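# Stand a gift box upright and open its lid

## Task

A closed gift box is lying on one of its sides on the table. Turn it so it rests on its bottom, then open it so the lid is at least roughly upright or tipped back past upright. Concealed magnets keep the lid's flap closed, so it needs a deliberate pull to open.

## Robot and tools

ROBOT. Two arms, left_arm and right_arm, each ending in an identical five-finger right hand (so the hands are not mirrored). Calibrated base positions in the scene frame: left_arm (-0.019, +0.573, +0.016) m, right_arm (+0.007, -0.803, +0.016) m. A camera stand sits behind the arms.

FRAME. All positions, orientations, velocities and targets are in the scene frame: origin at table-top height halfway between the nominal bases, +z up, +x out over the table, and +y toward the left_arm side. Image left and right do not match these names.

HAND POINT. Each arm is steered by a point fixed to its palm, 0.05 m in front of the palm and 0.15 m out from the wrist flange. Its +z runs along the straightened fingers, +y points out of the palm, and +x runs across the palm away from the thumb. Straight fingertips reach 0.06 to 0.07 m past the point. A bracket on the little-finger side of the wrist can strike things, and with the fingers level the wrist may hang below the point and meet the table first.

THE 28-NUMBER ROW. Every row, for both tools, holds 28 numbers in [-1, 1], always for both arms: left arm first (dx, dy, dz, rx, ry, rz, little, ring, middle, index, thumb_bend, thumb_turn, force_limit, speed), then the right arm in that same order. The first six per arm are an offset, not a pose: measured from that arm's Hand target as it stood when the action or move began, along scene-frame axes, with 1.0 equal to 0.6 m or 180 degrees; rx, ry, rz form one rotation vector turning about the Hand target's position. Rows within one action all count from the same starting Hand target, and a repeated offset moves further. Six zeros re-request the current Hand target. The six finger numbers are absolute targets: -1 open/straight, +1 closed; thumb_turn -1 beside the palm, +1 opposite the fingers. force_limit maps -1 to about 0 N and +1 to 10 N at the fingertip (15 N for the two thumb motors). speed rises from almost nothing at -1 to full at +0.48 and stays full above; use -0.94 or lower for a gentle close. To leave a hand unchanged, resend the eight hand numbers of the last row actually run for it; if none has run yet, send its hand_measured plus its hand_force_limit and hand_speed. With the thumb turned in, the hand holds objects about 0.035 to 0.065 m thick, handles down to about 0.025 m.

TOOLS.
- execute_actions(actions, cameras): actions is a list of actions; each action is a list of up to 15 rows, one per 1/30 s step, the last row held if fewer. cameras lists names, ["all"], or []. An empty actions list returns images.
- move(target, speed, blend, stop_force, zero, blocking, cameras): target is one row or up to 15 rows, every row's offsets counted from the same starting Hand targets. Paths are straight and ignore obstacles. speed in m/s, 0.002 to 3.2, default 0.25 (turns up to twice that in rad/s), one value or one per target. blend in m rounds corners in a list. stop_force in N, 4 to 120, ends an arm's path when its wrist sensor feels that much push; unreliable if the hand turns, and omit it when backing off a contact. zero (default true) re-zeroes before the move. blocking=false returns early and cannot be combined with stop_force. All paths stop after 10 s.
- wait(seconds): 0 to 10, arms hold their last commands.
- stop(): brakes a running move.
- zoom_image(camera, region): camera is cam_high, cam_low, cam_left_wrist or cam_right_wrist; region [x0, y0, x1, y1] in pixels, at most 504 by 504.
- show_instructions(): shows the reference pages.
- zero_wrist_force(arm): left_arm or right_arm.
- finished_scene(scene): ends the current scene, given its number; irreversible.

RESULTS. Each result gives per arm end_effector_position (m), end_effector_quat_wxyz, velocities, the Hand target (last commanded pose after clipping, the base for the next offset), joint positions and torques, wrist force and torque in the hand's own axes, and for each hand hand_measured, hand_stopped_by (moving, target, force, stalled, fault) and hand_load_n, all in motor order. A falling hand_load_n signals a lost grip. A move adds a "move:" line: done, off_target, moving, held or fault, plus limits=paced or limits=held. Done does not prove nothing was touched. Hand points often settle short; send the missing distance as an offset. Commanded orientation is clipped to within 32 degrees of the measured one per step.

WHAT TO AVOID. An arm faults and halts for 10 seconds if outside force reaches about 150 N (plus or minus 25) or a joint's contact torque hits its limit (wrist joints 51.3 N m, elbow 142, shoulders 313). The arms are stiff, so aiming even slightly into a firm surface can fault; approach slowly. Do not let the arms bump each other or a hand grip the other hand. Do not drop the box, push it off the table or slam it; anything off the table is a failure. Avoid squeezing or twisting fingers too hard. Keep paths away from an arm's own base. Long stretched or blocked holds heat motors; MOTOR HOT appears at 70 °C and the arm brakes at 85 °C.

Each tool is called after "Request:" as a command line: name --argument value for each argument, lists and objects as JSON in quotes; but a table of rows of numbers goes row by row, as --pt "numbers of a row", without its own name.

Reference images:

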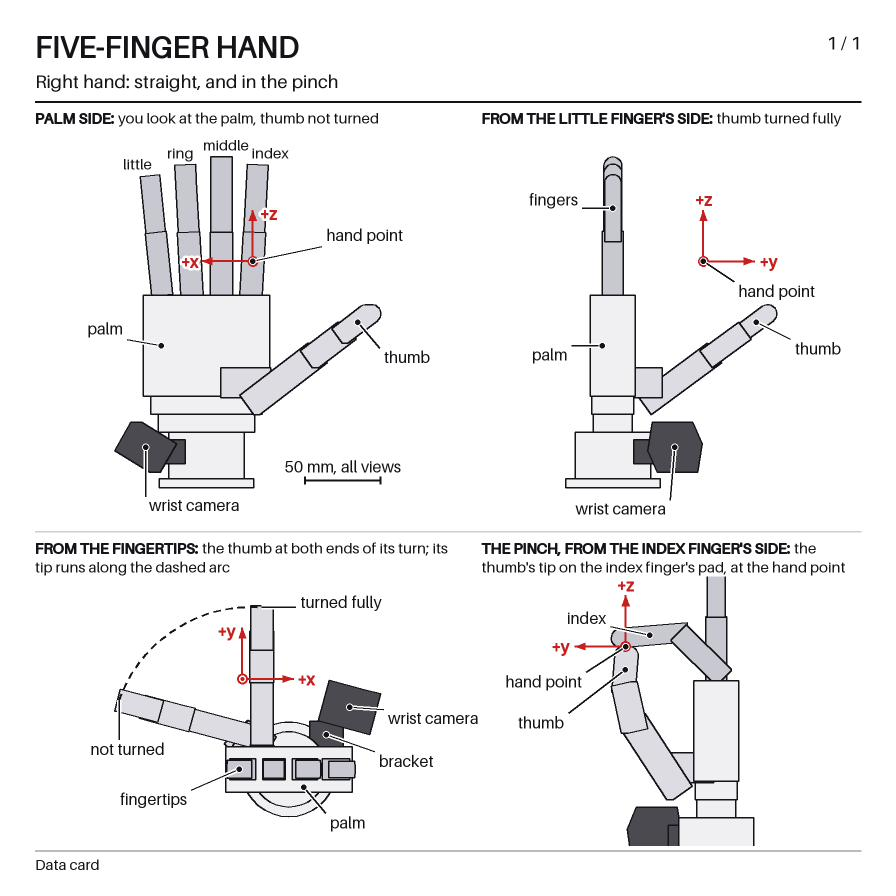

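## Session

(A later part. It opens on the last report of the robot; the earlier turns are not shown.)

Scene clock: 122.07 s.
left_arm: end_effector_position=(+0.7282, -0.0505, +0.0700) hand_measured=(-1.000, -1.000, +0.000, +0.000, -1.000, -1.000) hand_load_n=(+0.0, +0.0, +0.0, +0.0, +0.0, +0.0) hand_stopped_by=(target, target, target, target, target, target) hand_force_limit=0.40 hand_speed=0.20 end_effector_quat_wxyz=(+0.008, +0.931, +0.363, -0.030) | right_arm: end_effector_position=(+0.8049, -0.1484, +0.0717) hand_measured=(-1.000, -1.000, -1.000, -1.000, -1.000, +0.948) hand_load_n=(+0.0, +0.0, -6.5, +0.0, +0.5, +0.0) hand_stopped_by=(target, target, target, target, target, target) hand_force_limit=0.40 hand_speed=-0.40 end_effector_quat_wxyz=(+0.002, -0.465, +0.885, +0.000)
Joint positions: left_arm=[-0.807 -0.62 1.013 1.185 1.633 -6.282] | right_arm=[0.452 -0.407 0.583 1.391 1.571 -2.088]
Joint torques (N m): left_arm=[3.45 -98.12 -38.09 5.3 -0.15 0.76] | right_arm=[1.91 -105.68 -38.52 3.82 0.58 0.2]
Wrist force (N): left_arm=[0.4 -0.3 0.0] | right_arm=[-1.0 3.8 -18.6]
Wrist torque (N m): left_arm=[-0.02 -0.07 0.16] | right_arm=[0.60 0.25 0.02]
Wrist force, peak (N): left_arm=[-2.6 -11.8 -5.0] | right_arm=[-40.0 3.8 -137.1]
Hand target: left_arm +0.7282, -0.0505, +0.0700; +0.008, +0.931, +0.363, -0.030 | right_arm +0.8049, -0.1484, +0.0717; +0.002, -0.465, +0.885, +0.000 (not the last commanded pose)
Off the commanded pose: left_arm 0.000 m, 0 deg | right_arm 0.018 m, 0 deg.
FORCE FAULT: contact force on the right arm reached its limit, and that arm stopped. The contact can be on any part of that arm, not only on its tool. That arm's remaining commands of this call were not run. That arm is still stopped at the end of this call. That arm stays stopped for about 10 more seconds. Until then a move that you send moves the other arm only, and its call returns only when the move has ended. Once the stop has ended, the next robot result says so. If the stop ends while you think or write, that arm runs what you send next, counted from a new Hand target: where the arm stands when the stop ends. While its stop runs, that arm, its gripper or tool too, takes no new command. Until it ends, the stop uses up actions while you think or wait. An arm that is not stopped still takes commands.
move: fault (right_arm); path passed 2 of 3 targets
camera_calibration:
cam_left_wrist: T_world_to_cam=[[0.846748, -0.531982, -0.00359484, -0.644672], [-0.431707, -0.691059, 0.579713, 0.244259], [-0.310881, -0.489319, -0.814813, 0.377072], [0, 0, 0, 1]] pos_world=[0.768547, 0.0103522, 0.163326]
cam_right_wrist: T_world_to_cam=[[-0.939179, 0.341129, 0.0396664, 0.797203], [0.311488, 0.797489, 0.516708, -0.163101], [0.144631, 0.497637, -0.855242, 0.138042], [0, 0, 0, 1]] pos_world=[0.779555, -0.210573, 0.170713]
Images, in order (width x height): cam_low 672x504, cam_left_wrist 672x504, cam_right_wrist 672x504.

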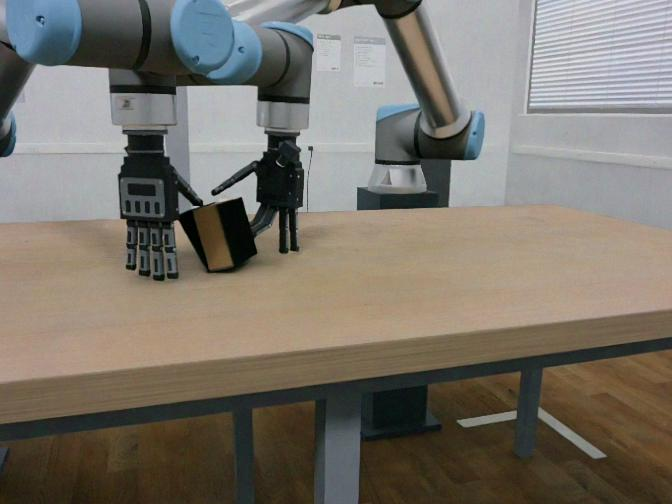

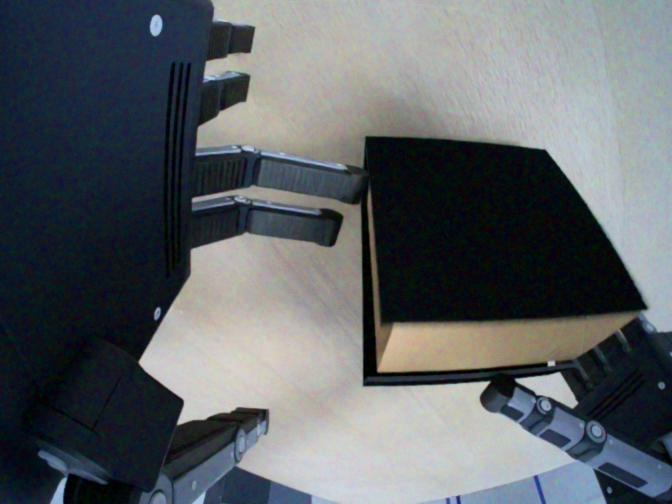

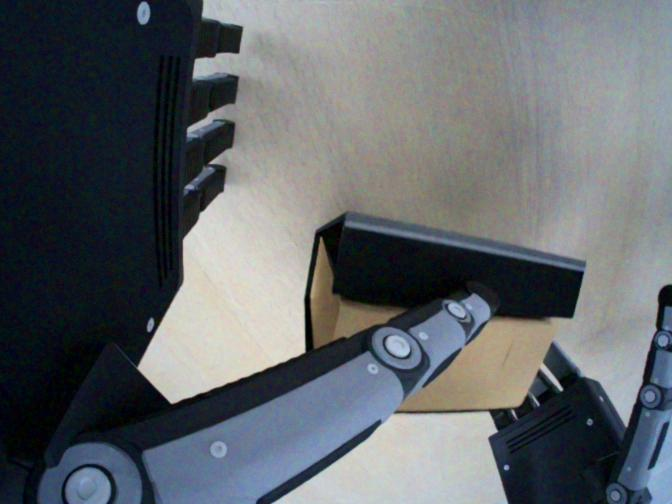

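Request:
wait --seconds 8 --cameras '["cam_low","cam_right_wrist","cam_left_wrist"]'

Scene clock: 132.97 s.
left_arm: end_effector_position=(+0.7282, -0.0505, +0.0700) hand_measured=(-1.000, -1.000, +0.000, +0.000, -1.000, -1.000) hand_load_n=(+0.0, +0.5, +0.0, +0.0, +0.0, +0.0) hand_stopped_by=(target, target, target, target, target, target) hand_force_limit=0.40 hand_speed=0.20 end_effector_quat_wxyz=(+0.008, +0.931, +0.363, -0.030) | right_arm: end_effector_position=(+0.8049, -0.1484, +0.0717) hand_measured=(-1.000, -1.000, -1.000, -1.000, -1.000, +0.948) hand_load_n=(+0.0, +0.0, -6.5, +0.0, +0.0, +0.0) hand_stopped_by=(target, target, target, target, target, target) hand_force_limit=0.40 hand_speed=-0.40 end_effector_quat_wxyz=(+0.002, -0.465, +0.885, +0.000)
Joint positions: left_arm=[-0.807 -0.62 1.013 1.185 1.633 -6.282] | right_arm=[0.452 -0.407 0.583 1.391 1.571 -2.088]
Joint torques (N m): left_arm=[-10.34 -107.53 -25.94 2.6 -1.18 -1.12] | right_arm=[0.36 -106.23 -39.03 4.01 0.66 0.06]
Wrist force (N): left_arm=[0.3 -0.4 -0.1] | right_arm=[-1.5 4.1 -18.6]
Wrist torque (N m): left_arm=[-0.03 -0.05 0.16] | right_arm=[0.63 0.32 -0.01]
Wrist force, peak (N): left_arm=[0.5 -0.6 0.1] | right_arm=[-1.6 3.9 -19.0]
Hand target: left_arm +0.7282, -0.0505, +0.0700; +0.008, +0.931, +0.363, -0.030 | right_arm +0.8049, -0.1484, +0.0717; +0.002, -0.465, +0.885, +0.000 (not the last commanded pose)
Off the commanded pose: left_arm 0.000 m, 0 deg | right_arm 0.018 m, 0 deg.
FORCE FAULT, CONTINUED: the right arm's stop, for the force fault that an earlier result reported, is over. The rest of the stop counts as 19 of the actions that you can send in this scene. During its stop the right arm's controller moved it back a little. That arm's target is now where it stood when the stop ended, not its last command. That arm accepts commands again.
wait: 8.00 s; at rest from the start
camera_calibration:
cam_left_wrist: T_world_to_cam=[[0.846748, -0.531982, -0.00359484, -0.644671], [-0.431707, -0.691059, 0.579713, 0.244201], [-0.310881, -0.489319, -0.814813, 0.377154], [0, 0, 0, 1]] pos_world=[0.768547, 0.0103522, 0.163426]
cam_right_wrist: T_world_to_cam=[[-0.939179, 0.341129, 0.0396664, 0.797203], [0.311488, 0.797489, 0.516708, -0.163101], [0.144631, 0.497637, -0.855242, 0.138042], [0, 0, 0, 1]] pos_world=[0.779555, -0.210573, 0.170713]
Images, in order (width x height): cam_low 672x504, cam_left_wrist 672x504, cam_right_wrist 672x504.

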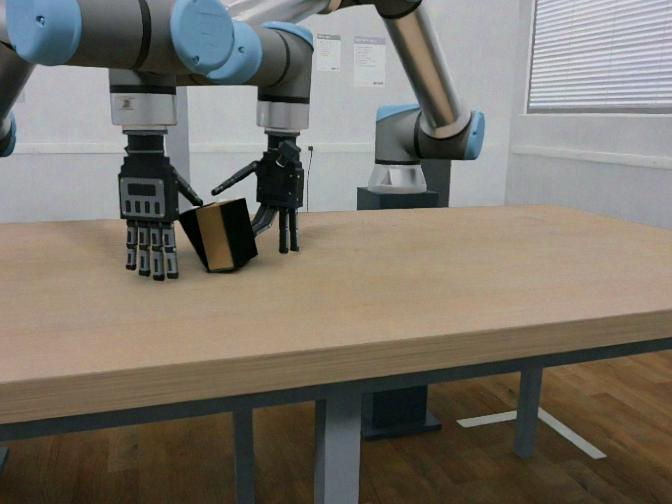

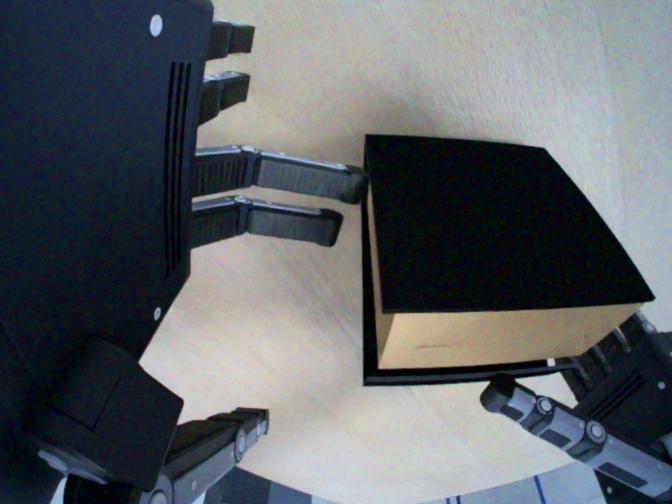

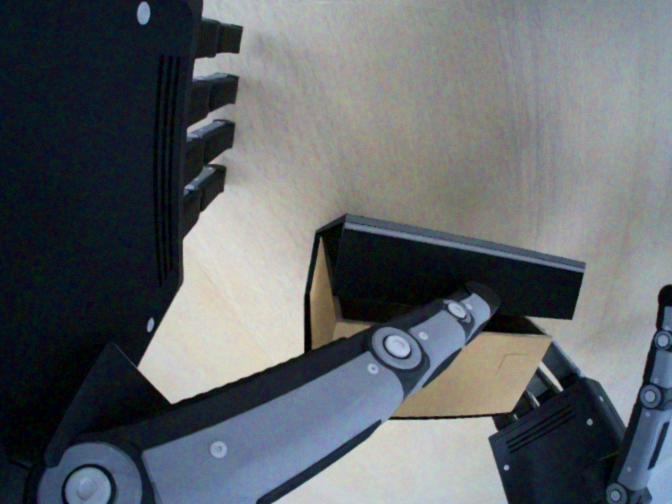

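Request:
move --pt "0 0 0 0 0 0 -1 -1 0 0 -1 -1 0.4 0.2 0 0 0.02 0 0 0 -1 -1 -1 -1 -1 0.948 0.4 -0.4" --pt "0 0 0 0 0 0 -1 -1 0 0 -1 -1 0.4 0.2 -0.014 -0.02 0.025 0 0 0 -1 -1 -1 -1 -1 0.948 0.4 -0.4" --speed 0.03 --cameras '["cam_low","cam_right_wrist","cam_left_wrist"]'

Scene clock: 139.73 s.
left_arm: end_effector_position=(+0.7282, -0.0505, +0.0700) hand_measured=(-1.000, -1.000, +0.000, +0.000, -1.000, -1.000) hand_load_n=(+0.0, +0.0, +0.0, +0.0, +0.0, +0.0) hand_stopped_by=(target, target, target, target, target, target) hand_force_limit=0.40 hand_speed=0.20 end_effector_quat_wxyz=(+0.008, +0.931, +0.363, -0.030) | right_arm: end_effector_position=(+0.7966, -0.1605, +0.0868) hand_measured=(-1.000, -1.000, -1.000, -1.000, -1.000, +0.948) hand_load_n=(+0.0, +0.0, +0.0, +0.0, +0.0, +0.0) hand_stopped_by=(target, target, target, target, target, target) hand_force_limit=0.40 hand_speed=-0.40 end_effector_quat_wxyz=(+0.002, -0.465, +0.885, +0.000) end_effector_velocity=(+0.001, +0.001, +0.000) end_effector_angular_velocity=(+0.000, +0.000, +0.000)
Joint positions: left_arm=[-0.807 -0.62 1.013 1.185 1.633 -6.282] | right_arm=[0.445 -0.453 0.649 1.371 1.571 -2.095]
Joint velocities: left_arm=[within noise] | right_arm=[0 0.003 -0.005 0.003 0 0]
Joint torques (N m): left_arm=[-10.19 -107.13 -26.79 2.89 -1.52 -1.47] | right_arm=[10.86 -85.94 -47.12 7.03 -0.92 0.39]
Wrist force (N): left_arm=[0.4 -0.4 0.2] | right_arm=[1.2 2.0 -1.1]
Wrist torque (N m): left_arm=[-0.06 -0.08 0.16] | right_arm=[0.28 -0.16 0.25]
Wrist force, peak (N): left_arm=[0.4 -0.6 0.2] | right_arm=[-1.2 4.0 -18.9]
Hand target: left_arm +0.7282, -0.0505, +0.0700; +0.008, +0.931, +0.363, -0.030 | right_arm +0.7965, -0.1604, +0.0867; +0.002, -0.465, +0.885, +0.000
Off the commanded pose: left_arm 0.000 m, 0 deg | right_arm 0.000 m, 0 deg.
move: done
camera_calibration:
cam_left_wrist: T_world_to_cam=[[0.846748, -0.531982, -0.00359484, -0.644671], [-0.431707, -0.691059, 0.579713, 0.244201], [-0.310881, -0.489319, -0.814813, 0.377154], [0, 0, 0, 1]] pos_world=[0.768547, 0.0103522, 0.163426]
cam_right_wrist: T_world_to_cam=[[-0.939179, 0.341149, 0.0395079, 0.792935], [0.31139, 0.797388, 0.516922, -0.158733], [0.144844, 0.497784, -0.85512, 0.157971], [0, 0, 0, 1]] pos_world=[0.771255, -0.222573, 0.18581]
Images, in order (width x height): cam_low 672x504, cam_left_wrist 672x504, cam_right_wrist 672x504.

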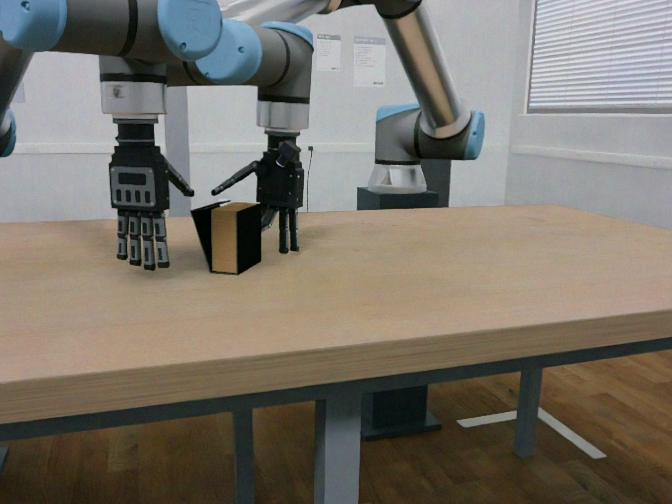

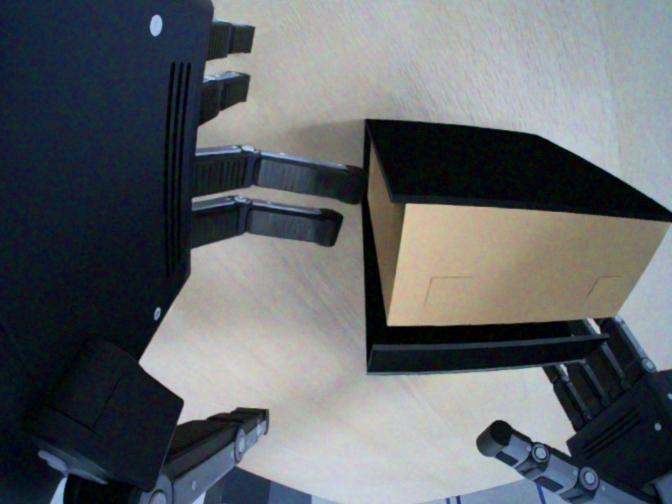

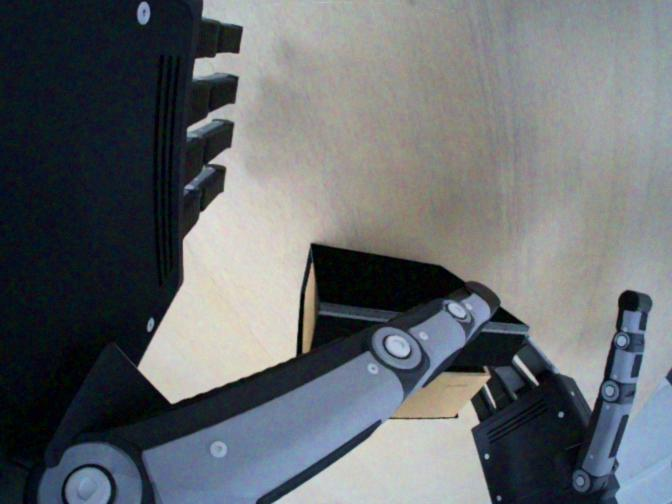

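Request:
wait --seconds 0.5 --cameras '["cam_low","cam_right_wrist","cam_left_wrist"]'

Scene clock: 144.37 s.
left_arm: end_effector_position=(+0.7282, -0.0505, +0.0700) hand_measured=(-1.000, -1.000, +0.000, +0.000, -1.000, -1.000) hand_load_n=(+0.0, -0.5, +0.0, +0.0, +0.0, +0.0) hand_stopped_by=(target, target, target, target, target, target) hand_force_limit=0.40 hand_speed=0.20 end_effector_quat_wxyz=(+0.008, +0.931, +0.363, -0.030) | right_arm: end_effector_position=(+0.7965, -0.1604, +0.0867) hand_measured=(-1.000, -1.000, -1.000, -1.000, -1.000, +0.948) hand_load_n=(+0.0, +0.0, +0.0, +0.0, +0.0, +0.0) hand_stopped_by=(target, target, target, target, target, target) hand_force_limit=0.40 hand_speed=-0.40 end_effector_quat_wxyz=(+0.002, -0.465, +0.885, +0.000)
Joint positions: left_arm=[-0.807 -0.62 1.013 1.185 1.633 -6.282] | right_arm=[0.445 -0.453 0.649 1.372 1.571 -2.095]
Joint torques (N m): left_arm=[-9.21 -106.77 -26.47 2.8 -1.28 -1.47] | right_arm=[10.4 -88.96 -47.86 7.02 -0.52 3.32]
Wrist force (N): left_arm=[0.1 -0.3 0.0] | right_arm=[1.4 2.0 -0.7]
Wrist torque (N m): left_arm=[-0.03 -0.03 0.15] | right_arm=[0.27 -0.20 0.27]
Wrist force, peak (N): left_arm=[0.7 -0.4 0.1] | right_arm=[1.5 2.3 -1.1]
Hand target: left_arm +0.7282, -0.0505, +0.0700; +0.008, +0.931, +0.363, -0.030 | right_arm +0.7965, -0.1604, +0.0867; +0.002, -0.465, +0.885, +0.000
Off the commanded pose: left_arm 0.000 m, 0 deg | right_arm 0.000 m, 0 deg.
wait: 0.50 s; at rest from the start
camera_calibration:
cam_left_wrist: T_world_to_cam=[[0.846748, -0.531982, -0.00359484, -0.644671], [-0.431707, -0.691059, 0.579713, 0.244201], [-0.310881, -0.489319, -0.814813, 0.377154], [0, 0, 0, 1]] pos_world=[0.768547, 0.0103522, 0.163426]
cam_right_wrist: T_world_to_cam=[[-0.93917, 0.341152, 0.0396815, 0.792808], [0.311515, 0.797479, 0.516706, -0.158688], [0.14463, 0.497637, -0.855243, 0.158057], [0, 0, 0, 1]] pos_world=[0.771155, -0.222572, 0.185713]
Images, in order (width x height): cam_low 672x504, cam_left_wrist 672x504, cam_right_wrist 672x504.

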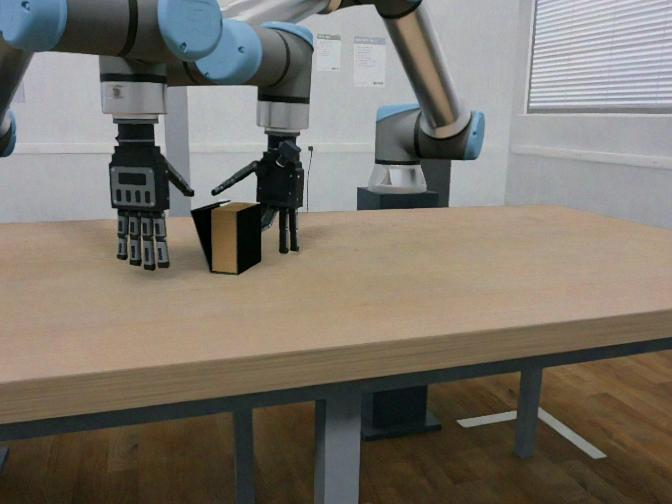

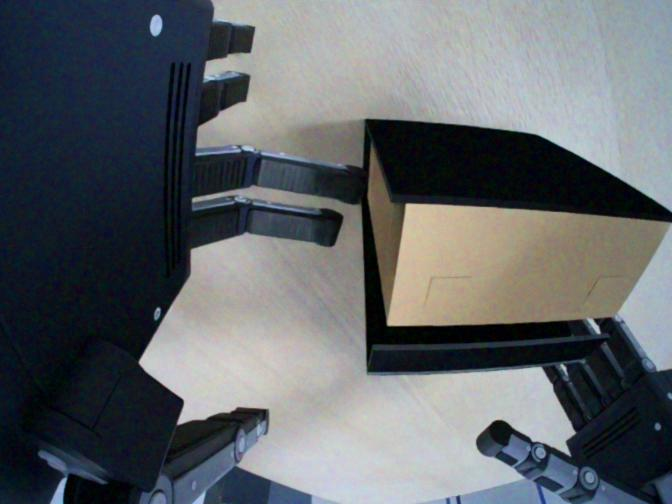

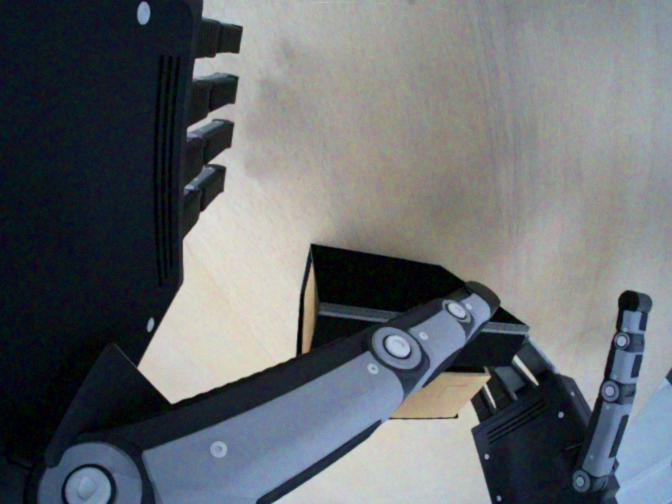

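Request:
move --pt "-0.055 0.038 0 0 0 0 -1 -1 0 0 -1 -1 0.4 0.2 0.08 -0.057 0 0 0 0 -1 -1 -1 -1 -1 0.948 0.4 -0.4" --pt "-0.055 0.038 0.22 0 0 0 -1 -1 0 0 -1 -1 0.4 0.2 0.095 -0.03 0 0 0 0 -1 -1 -1 -1 -1 0.948 0.4 -0.4" --pt "-0.02 0.06 0.25 0 0 -0.42 -1 -1 -1 -1 -1 -1 0.4 0.2 0.095 0 0 0 0 0 0 0 0 0 -1 0.948 0.4 0.2" --pt "-0.02 0.06 0.25 0 0 -0.42 -1 -1 -1 -1 -1 -1 0.4 0.2 0.095 0 -0.06 0 0 0 0 0 0 0 -1 0.948 0.4 0.2" --speed 0.12 --cameras '["all"]'

Request:
zoom_image --camera "cam_high" --region '[240, 210, 380, 330]'

Request:
zoom_image --camera "cam_right_wrist" --region '[280, 150, 620, 420]'

Scene clock: 191.70 s.
left_arm: end_effector_position=(+0.7162, -0.0145, +0.2200) hand_measured=(-1.000, -1.000, -1.000, -1.000, -1.000, -1.000) hand_load_n=(+0.0, +0.0, +0.0, +0.0, +0.0, -0.5) hand_stopped_by=(target, target, target, target, target, target) hand_force_limit=0.40 hand_speed=0.20 end_effector_quat_wxyz=(-0.012, +0.958, -0.284, -0.029) | right_arm: end_effector_position=(+0.8534, -0.1604, +0.0504) hand_measured=(+0.000, +0.000, +0.000, +0.000, -1.000, +0.948) hand_load_n=(+0.0, +0.0, +0.0, +0.0, +0.0, +0.0) hand_stopped_by=(target, target, target, target, target, target) hand_force_limit=0.40 hand_speed=0.20 end_effector_quat_wxyz=(+0.002, -0.465, +0.885, +0.000) end_effector_velocity=(+0.000, +0.000, +0.005) end_effector_angular_velocity=(+0.001, -0.001, +0.001)
Joint positions: left_arm=[-0.769 -0.56 0.639 1.554 1.577 -4.925] | right_arm=[0.421 -0.276 0.357 1.487 1.571 -2.119]
Joint velocities: left_arm=[within noise] | right_arm=[0 -0.002 -0.004 0.005 0 -0.001]
Joint torques (N m): left_arm=[11.34 -118.5 -33.4 3.39 1.31 1.87] | right_arm=[-6.44 -125.03 -49.72 6.62 -0.42 -2.05]
Wrist force (N): left_arm=[0.2 -0.1 0.1] | right_arm=[1.0 2.0 -0.7]
Wrist torque (N m): left_arm=[-0.04 -0.06 0.17] | right_arm=[0.26 -0.16 0.06]
Wrist force, peak (N): left_arm=[0.8 -0.3 2.0] | right_arm=[1.2 3.8 -1.1]
Hand target: left_arm +0.7162, -0.0145, +0.2200; -0.012, +0.958, -0.284, -0.029 | right_arm +0.8535, -0.1604, +0.0507; +0.002, -0.465, +0.885, +0.000
Off the commanded pose: left_arm 0.000 m, 0 deg | right_arm 0.000 m, 0 deg.
move: done
camera_calibration:
cam_left_wrist: T_world_to_cam=[[-0.304739, -0.952429, -0.00355169, 0.203741], [-0.776696, 0.24635, 0.579703, 0.437667], [-0.551251, 0.179417, -0.81482, 0.695023], [0, 0, 0, 1]] pos_world=[0.785154, -0.0384689, 0.313326]
cam_right_wrist: T_world_to_cam=[[-0.939159, 0.341172, 0.0397667, 0.847729], [0.31159, 0.797513, 0.516609, -0.157809], [0.144538, 0.497569, -0.855297, 0.118788], [0, 0, 0, 1]] pos_world=[0.828155, -0.222472, 0.149414]

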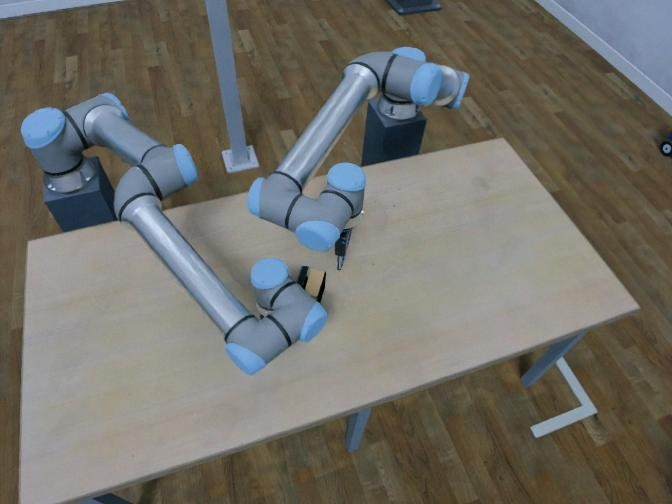

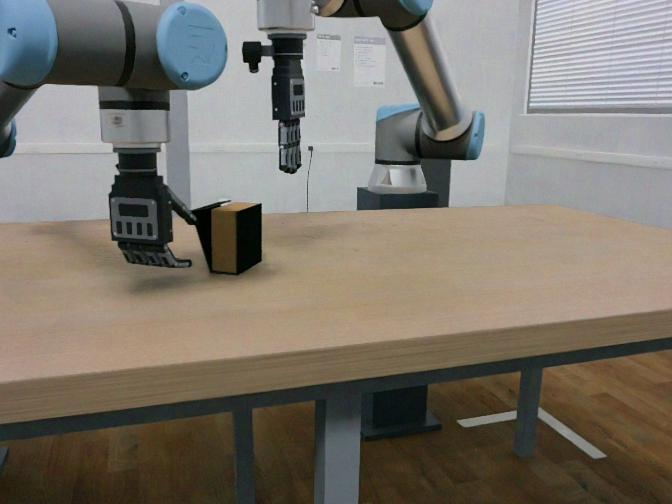

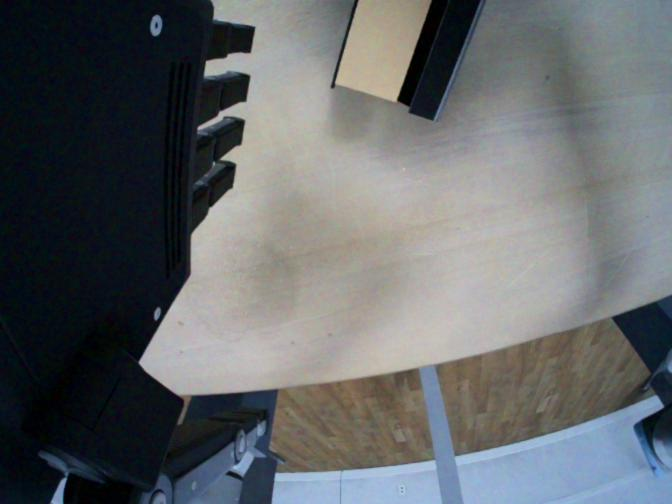

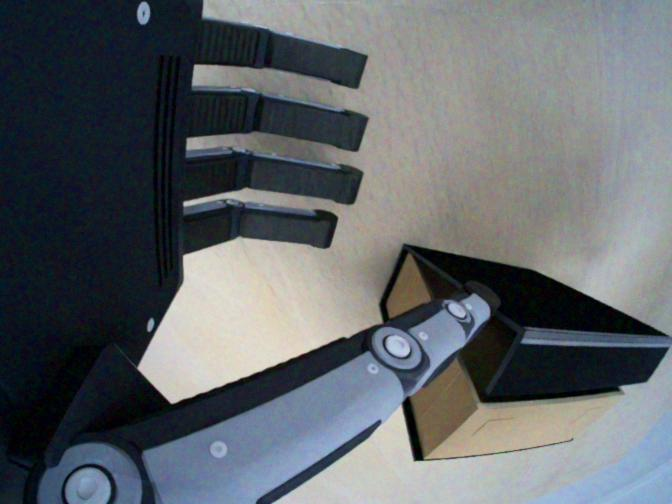

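Scaled by 3.600.

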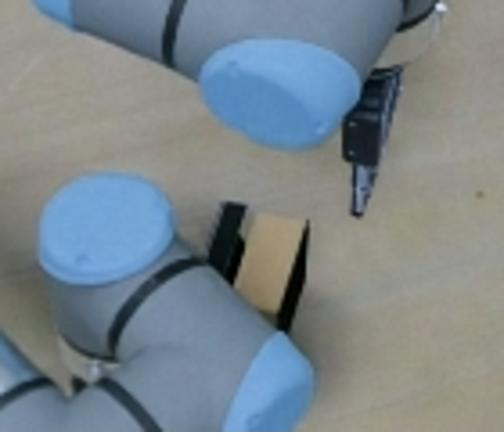

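Scaled by 1.482 from the camera's 672x504 image, which has a finer 960x720 frame.

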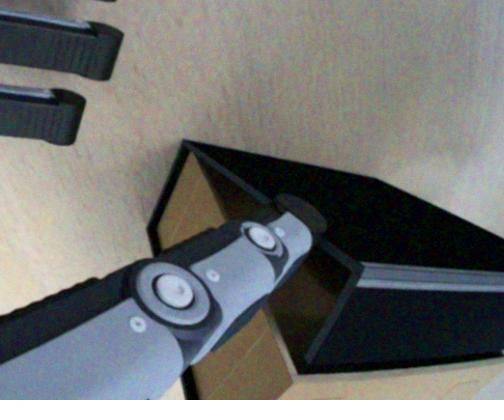

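Request:
move --pt "0.0917 -0.0553 0 0 0 0 -1 -1 -1 -1 -1 -1 0.4 0.2 0.0124 0.0178 0 0 0 0 0 0 0 0 -1 0.948 0.4 0.2" --pt "0.0917 -0.0553 -0.225 0 0 0 -1 -1 -1 -1 -1 -1 0.4 0.2 -0.0218 0.0417 0 0 0 0 0 0 0 0 -1 0.948 0.4 0.2" --speed 0.08 --cameras '["cam_low","cam_left_wrist","cam_right_wrist","cam_high"]'

Request:
zoom_image --camera "cam_right_wrist" --region '[280, 150, 620, 420]'

Scene clock: 204.30 s.
left_arm: end_effector_position=(+0.7705, -0.0471, +0.1700) hand_measured=(-1.000, -1.000, -1.000, -1.000, -1.000, -1.000) hand_load_n=(+0.0, +0.0, +0.0, +0.0, +0.0, +0.0) hand_stopped_by=(target, target, target, target, target, target) hand_force_limit=0.40 hand_speed=0.20 end_effector_quat_wxyz=(-0.011, +0.959, -0.283, -0.027) | right_arm: end_effector_position=(+0.8520, -0.1435, +0.0508) hand_measured=(+0.000, +0.000, +0.000, +0.000, -1.000, +0.948) hand_load_n=(+0.0, +0.0, +0.0, +0.0, +0.0, +0.0) hand_stopped_by=(target, target, target, target, target, target) hand_force_limit=0.40 hand_speed=0.20 end_effector_quat_wxyz=(+0.002, -0.465, +0.885, +0.000)
Joint positions: left_arm=[-0.754 -0.321 0.256 1.694 1.576 -4.912] | right_arm=[0.437 -0.232 0.267 1.533 1.571 -2.103]
Joint torques (N m): left_arm=[-1.71 -110.21 -53.45 5.53 -1.56 -1] | right_arm=[-6.86 -102.51 -49.8 4.43 1.64 0.93]
Wrist force (N): left_arm=[0.4 -0.1 0.1] | right_arm=[1.1 2.1 -1.2]
Wrist torque (N m): left_arm=[-0.02 -0.10 0.09] | right_arm=[0.32 -0.14 0.12]
Wrist force, peak (N): left_arm=[0.8 -0.2 4.1] | right_arm=[1.2 2.4 -1.2]
Hand target: left_arm +0.7705, -0.0472, +0.1700; -0.011, +0.959, -0.283, -0.027 (not the last commanded pose) | right_arm +0.8521, -0.1436, +0.0507; +0.002, -0.465, +0.885, +0.000 (not the last commanded pose)
Off the commanded pose: left_arm 0.085 m, 0 deg | right_arm 0.014 m, 0 deg.
elbow stopped short (left arm): the move would have taken joint 3 (elbow) straighter than the controller allows.
move: held (left_arm; a check stopped the path), off_target (right_arm; braked when a check withheld steps of left_arm); path passed 1 of 2 targets; limits=held
pose unreachable (left arm): on one or more control steps of this call, first in action 0 (counted from 0), this arm could not follow its commanded pose, so it was not sent that pose on those steps. It may still have moved: this result reports where it is.
cause: moving toward the commanded pose would bring a part of the arm too close to another arm (a part of this arm just beyond joint 3 (elbow) and a part of the right arm just beyond its joint 5 (wrist 2), along the way the arms are being sent, or toward where that arm still pushes).
camera_calibration:
cam_left_wrist: T_world_to_cam=[[-0.303306, -0.952891, -0.00199132, 0.187614], [-0.779371, 0.246871, 0.575877, 0.519606], [-0.548257, 0.176219, -0.817534, 0.68817], [0, 0, 0, 1]] pos_world=[0.839165, -0.0707685, 0.263747]
cam_right_wrist: T_world_to_cam=[[-0.939157, 0.341198, 0.0396063, 0.840566], [0.311504, 0.797437, 0.516778, -0.170995], [0.14474, 0.497673, -0.855203, 0.110777], [0, 0, 0, 1]] pos_world=[0.826655, -0.205572, 0.149812]

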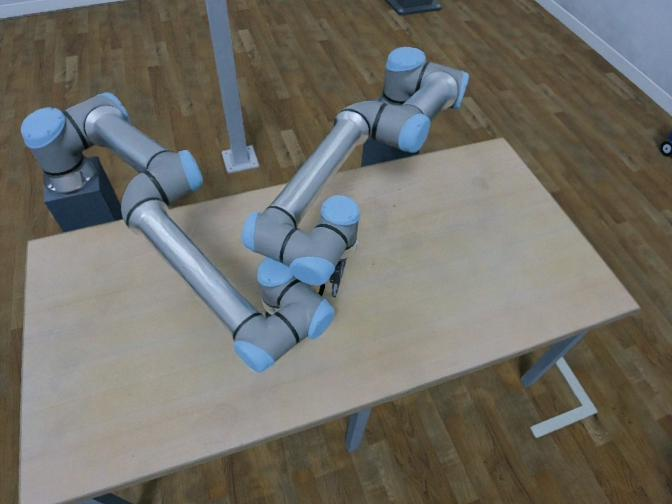

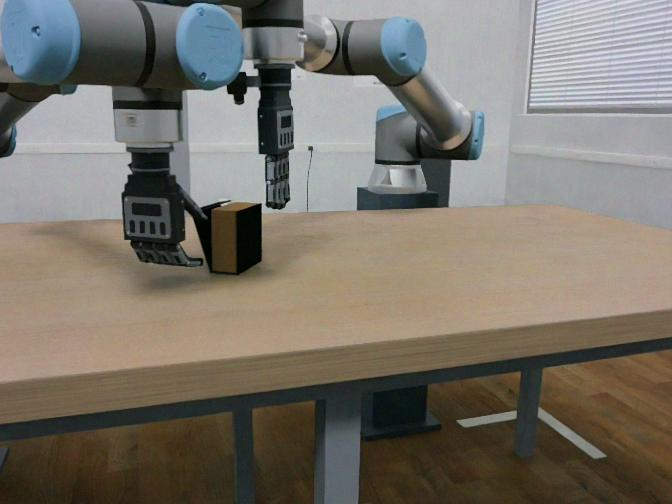

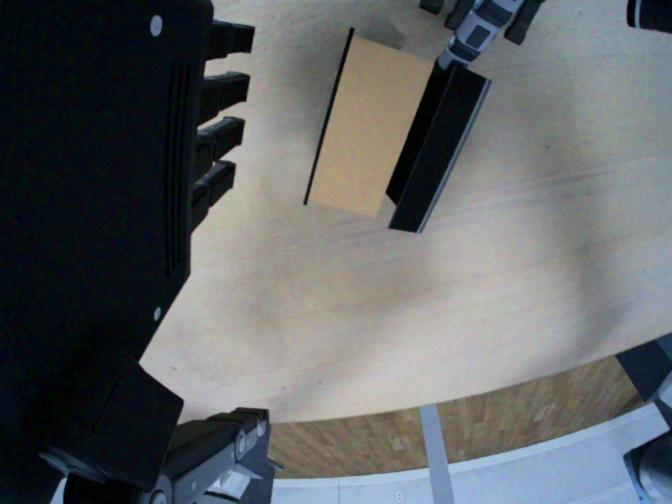

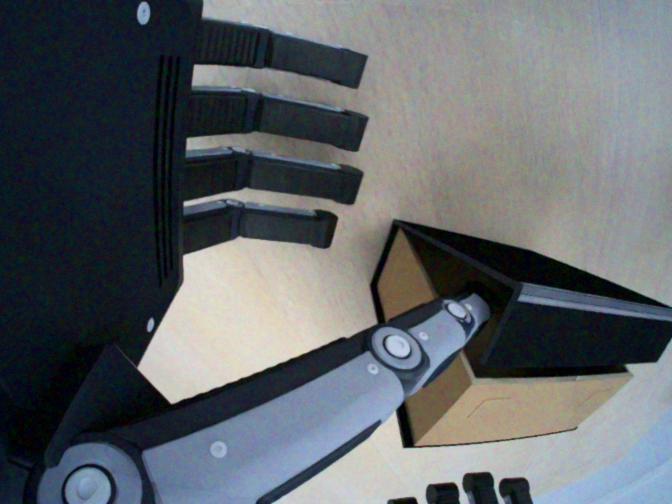

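Scaled by 1.482 from the camera's 672x504 image, which has a finer 960x720 frame.

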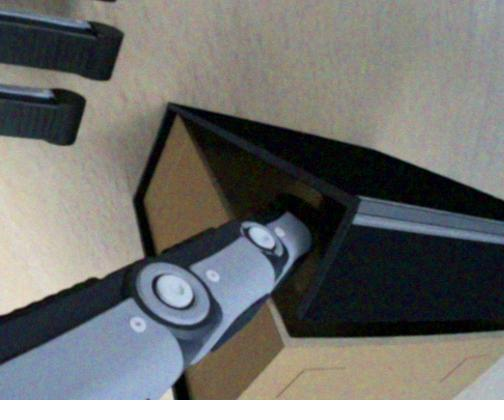

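Request:
move --pt "0 0.2 0.1 0 0 0 -1 -1 -1 -1 -1 -1 0.4 0.2 0 0 0 0 0 0 0 0 0 0 -1 0.948 0.4 0.2" --pt "0 0.3 0.1 0 0 0 -1 -1 -1 -1 -1 -1 0.4 0.2 -0.0328 0.0228 0 0 0 0 0 0 0 0 -1 0.948 0.4 0.2" --pt "0 0.3 0.1 0 0 0 -1 -1 -1 -1 -1 -1 0.4 0.2 -0.0071 0.0597 0 0 0 0 0 0 0 0 -1 0.948 0.4 0.2" --speed '[0.2,0.05,0.03]' --cameras '["cam_low","cam_left_wrist","cam_right_wrist"]'

Scene clock: 223.50 s.
left_arm: end_effector_position=(+0.7705, +0.1328, +0.2300) hand_measured=(-1.000, -1.000, -1.000, -1.000, -1.000, -1.000) hand_load_n=(+0.0, +0.0, +0.0, +0.0, -0.5, +0.0) hand_stopped_by=(target, target, target, target, target, target) hand_force_limit=0.40 hand_speed=0.20 end_effector_quat_wxyz=(-0.011, +0.959, -0.283, -0.027) | right_arm: end_effector_position=(+0.8464, -0.1086, +0.0506) hand_measured=(+0.000, +0.000, +0.000, +0.000, -1.000, +0.948) hand_load_n=(+0.0, +0.0, +0.0, +0.0, +0.0, +0.0) hand_stopped_by=(target, target, target, target, target, target) hand_force_limit=0.40 hand_speed=0.20 end_effector_quat_wxyz=(+0.011, -0.463, +0.886, +0.002)
Joint positions: left_arm=[-0.615 -0.637 0.766 1.5 1.568 -4.773] | right_arm=[0.468 -0.121 0.035 1.634 1.567 -2.067]
Joint torques (N m): left_arm=[-13.94 -89.21 -52.12 5.82 0.94 -2.09] | right_arm=[-0.54 -96.57 -49.73 6.71 1.6 -2.51]
Wrist force (N): left_arm=[0.6 -0.1 -0.2] | right_arm=[1.4 2.4 -0.7]
Wrist torque (N m): left_arm=[-0.01 -0.10 0.00] | right_arm=[0.39 -0.19 0.12]
Wrist force, peak (N): left_arm=[1.3 1.8 1.1] | right_arm=[1.5 2.4 -1.0]
Hand target: left_arm +0.7705, +0.1328, +0.2300; -0.011, +0.959, -0.283, -0.027 | right_arm +0.8478, -0.1078, +0.0507; +0.002, -0.465, +0.885, +0.000
Off the commanded pose: left_arm 0.000 m, 0 deg | right_arm 0.002 m, 1 deg.
elbow stopped short (right arm): the move would have taken joint 3 (elbow) straighter than the controller allows.
move: done
camera_calibration:
cam_left_wrist: T_world_to_cam=[[-0.303306, -0.952891, -0.00199132, 0.359254], [-0.779371, 0.246871, 0.575877, 0.440616], [-0.548257, 0.176219, -0.817534, 0.705503], [0, 0, 0, 1]] pos_world=[0.839165, 0.109231, 0.323747]
cam_right_wrist: T_world_to_cam=[[-0.937957, 0.34549, 0.0295481, 0.823421], [0.307592, 0.789668, 0.530859, -0.195179], [0.160073, 0.507012, -0.846945, 0.0816763], [0, 0, 0, 1]] pos_world=[0.819295, -0.171768, 0.148457]
Images, in order (width x height): cam_low 672x504, cam_left_wrist 672x504, cam_right_wrist 672x504.

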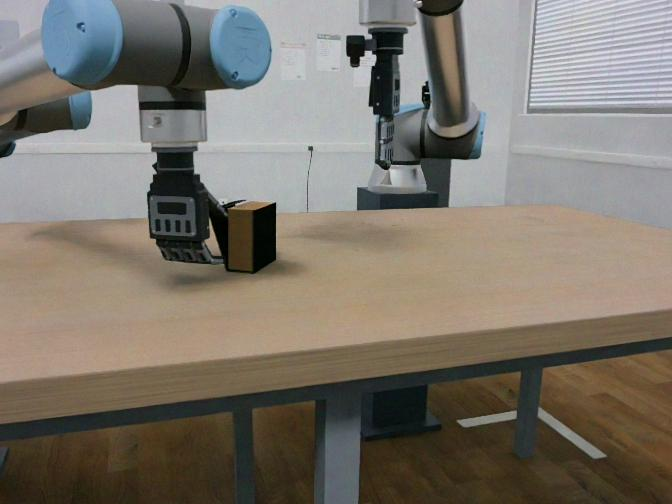

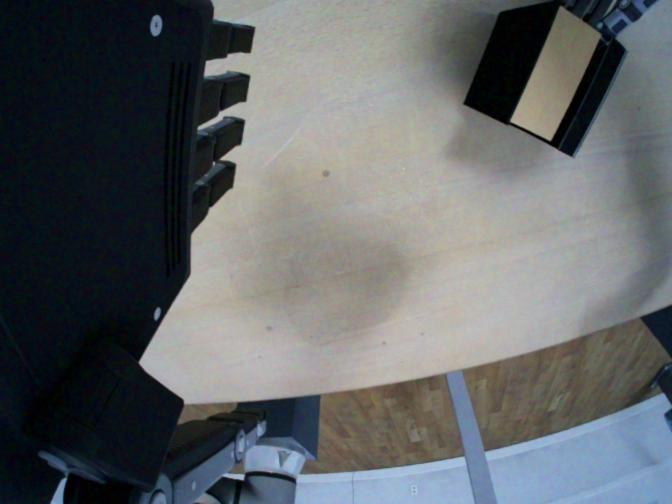

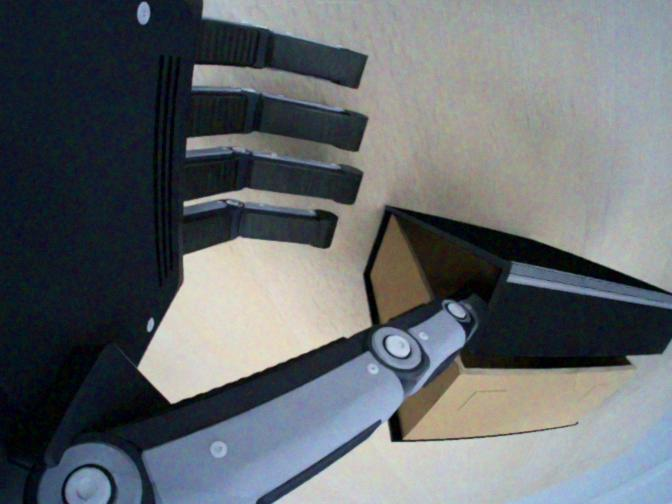

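Request:
move --target '[0.0875,-0.12,-0.15,-0.205,0.143,0,-1,-1,-1,-1,-1,-1,0.4,0.2,0,0,0,0,0,0,0,0,0,0,-1,0.948,0.4,0.2]' --speed 0.2 --cameras '["cam_high","cam_low","cam_left_wrist","cam_right_wrist"]'

Request:
zoom_image --camera "cam_high" --region '[260, 210, 400, 330]'

Scene clock: 265.57 s.
left_arm: end_effector_position=(+0.8189, +0.0666, +0.1469) hand_measured=(-1.000, -1.000, -1.000, -1.000, -1.000, -1.000) hand_load_n=(+0.0, +0.0, +0.0, +0.0, +0.0, +0.0) hand_stopped_by=(target, target, target, target, target, target) hand_force_limit=0.40 hand_speed=0.20 end_effector_quat_wxyz=(+0.326, +0.894, -0.274, -0.136) | right_arm: end_effector_position=(+0.8464, -0.1087, +0.0505) hand_measured=(+0.000, +0.000, +0.000, +0.000, -1.000, +0.948) hand_load_n=(+0.0, +0.0, +0.5, +0.0, -0.5, +0.0) hand_stopped_by=(target, target, target, target, target, target) hand_force_limit=0.40 hand_speed=0.20 end_effector_quat_wxyz=(+0.011, -0.463, +0.886, +0.002)
Joint positions: left_arm=[-0.483 -0.243 0.346 1.633 2.278 -4.559] | right_arm=[0.468 -0.121 0.035 1.634 1.567 -2.067]
Joint torques (N m): left_arm=[-8.41 -120.14 -29.56 2.09 -0.41 -1.49] | right_arm=[-7.47 -97.51 -49.33 7.02 1.97 -2.91]
Wrist force (N): left_arm=[0.3 0.5 0.4] | right_arm=[1.2 2.2 -0.2]
Wrist torque (N m): left_arm=[-0.07 -0.12 0.09] | right_arm=[0.33 -0.17 0.12]
Wrist force, peak (N): left_arm=[2.2 -3.5 4.0] | right_arm=[1.4 2.7 -0.3]
Hand target: left_arm +0.8188, +0.0666, +0.1468; +0.326, +0.894, -0.274, -0.136 (not the last commanded pose) | right_arm +0.8478, -0.1078, +0.0507; +0.002, -0.465, +0.885, +0.000
Off the commanded pose: left_arm 0.010 m, 3 deg | right_arm 0.002 m, 1 deg.
elbow stopped short (right arm): the move would have taken joint 3 (elbow) straighter than the controller allows.
move: held (left_arm; a check stopped the path); limits=held
pose unreachable (left arm): on one or more control steps of this call, first in action 0 (counted from 0), this arm could not follow its commanded pose, so it was not sent that pose on those steps. It may still have moved: this result reports where it is.
cause: moving toward the commanded pose would bring two parts of the arm too close to each other (joints 4 (wrist 1) to 6 (wrist 3) lie between them).
camera_calibration:
cam_left_wrist: T_world_to_cam=[[-0.16553, -0.756431, 0.63278, 0.0914419], [-0.528029, 0.609894, 0.590944, 0.310283], [-0.832938, -0.236307, -0.500373, 0.889679], [0, 0, 0, 1]] pos_world=[0.920022, 0.090167, 0.203949]
cam_right_wrist: T_world_to_cam=[[-0.938005, 0.345362, 0.0295272, 0.82357], [0.307499, 0.789794, 0.530726, -0.195013], [0.159972, 0.506903, -0.847029, 0.0817885], [0, 0, 0, 1]] pos_world=[0.819396, -0.171869, 0.148458]

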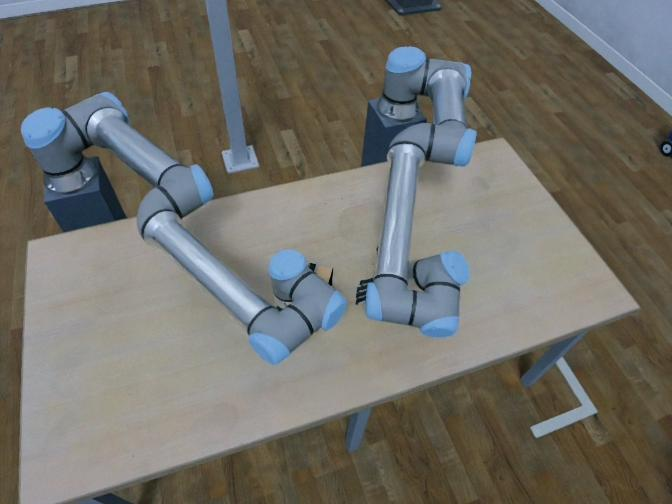

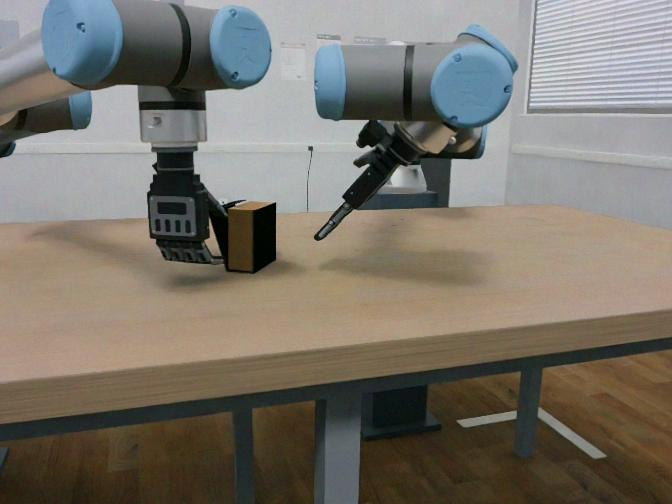

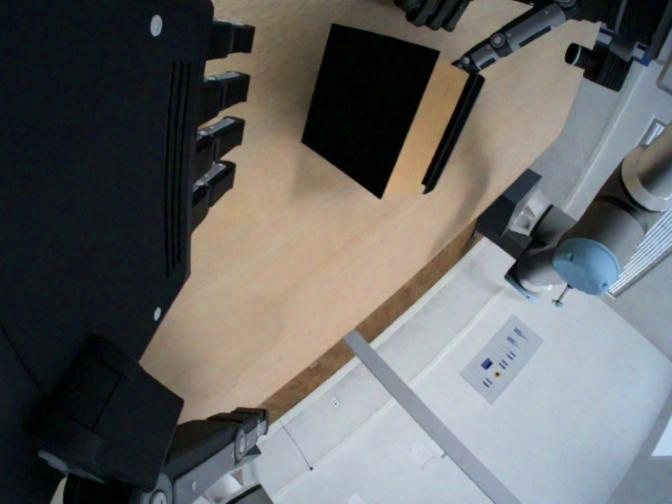

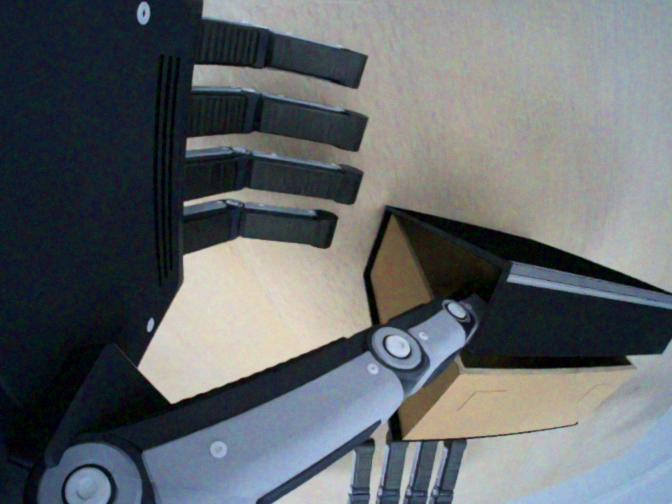

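Scaled by 3.600.

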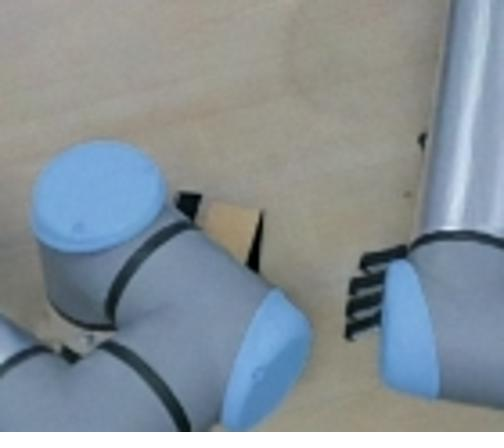

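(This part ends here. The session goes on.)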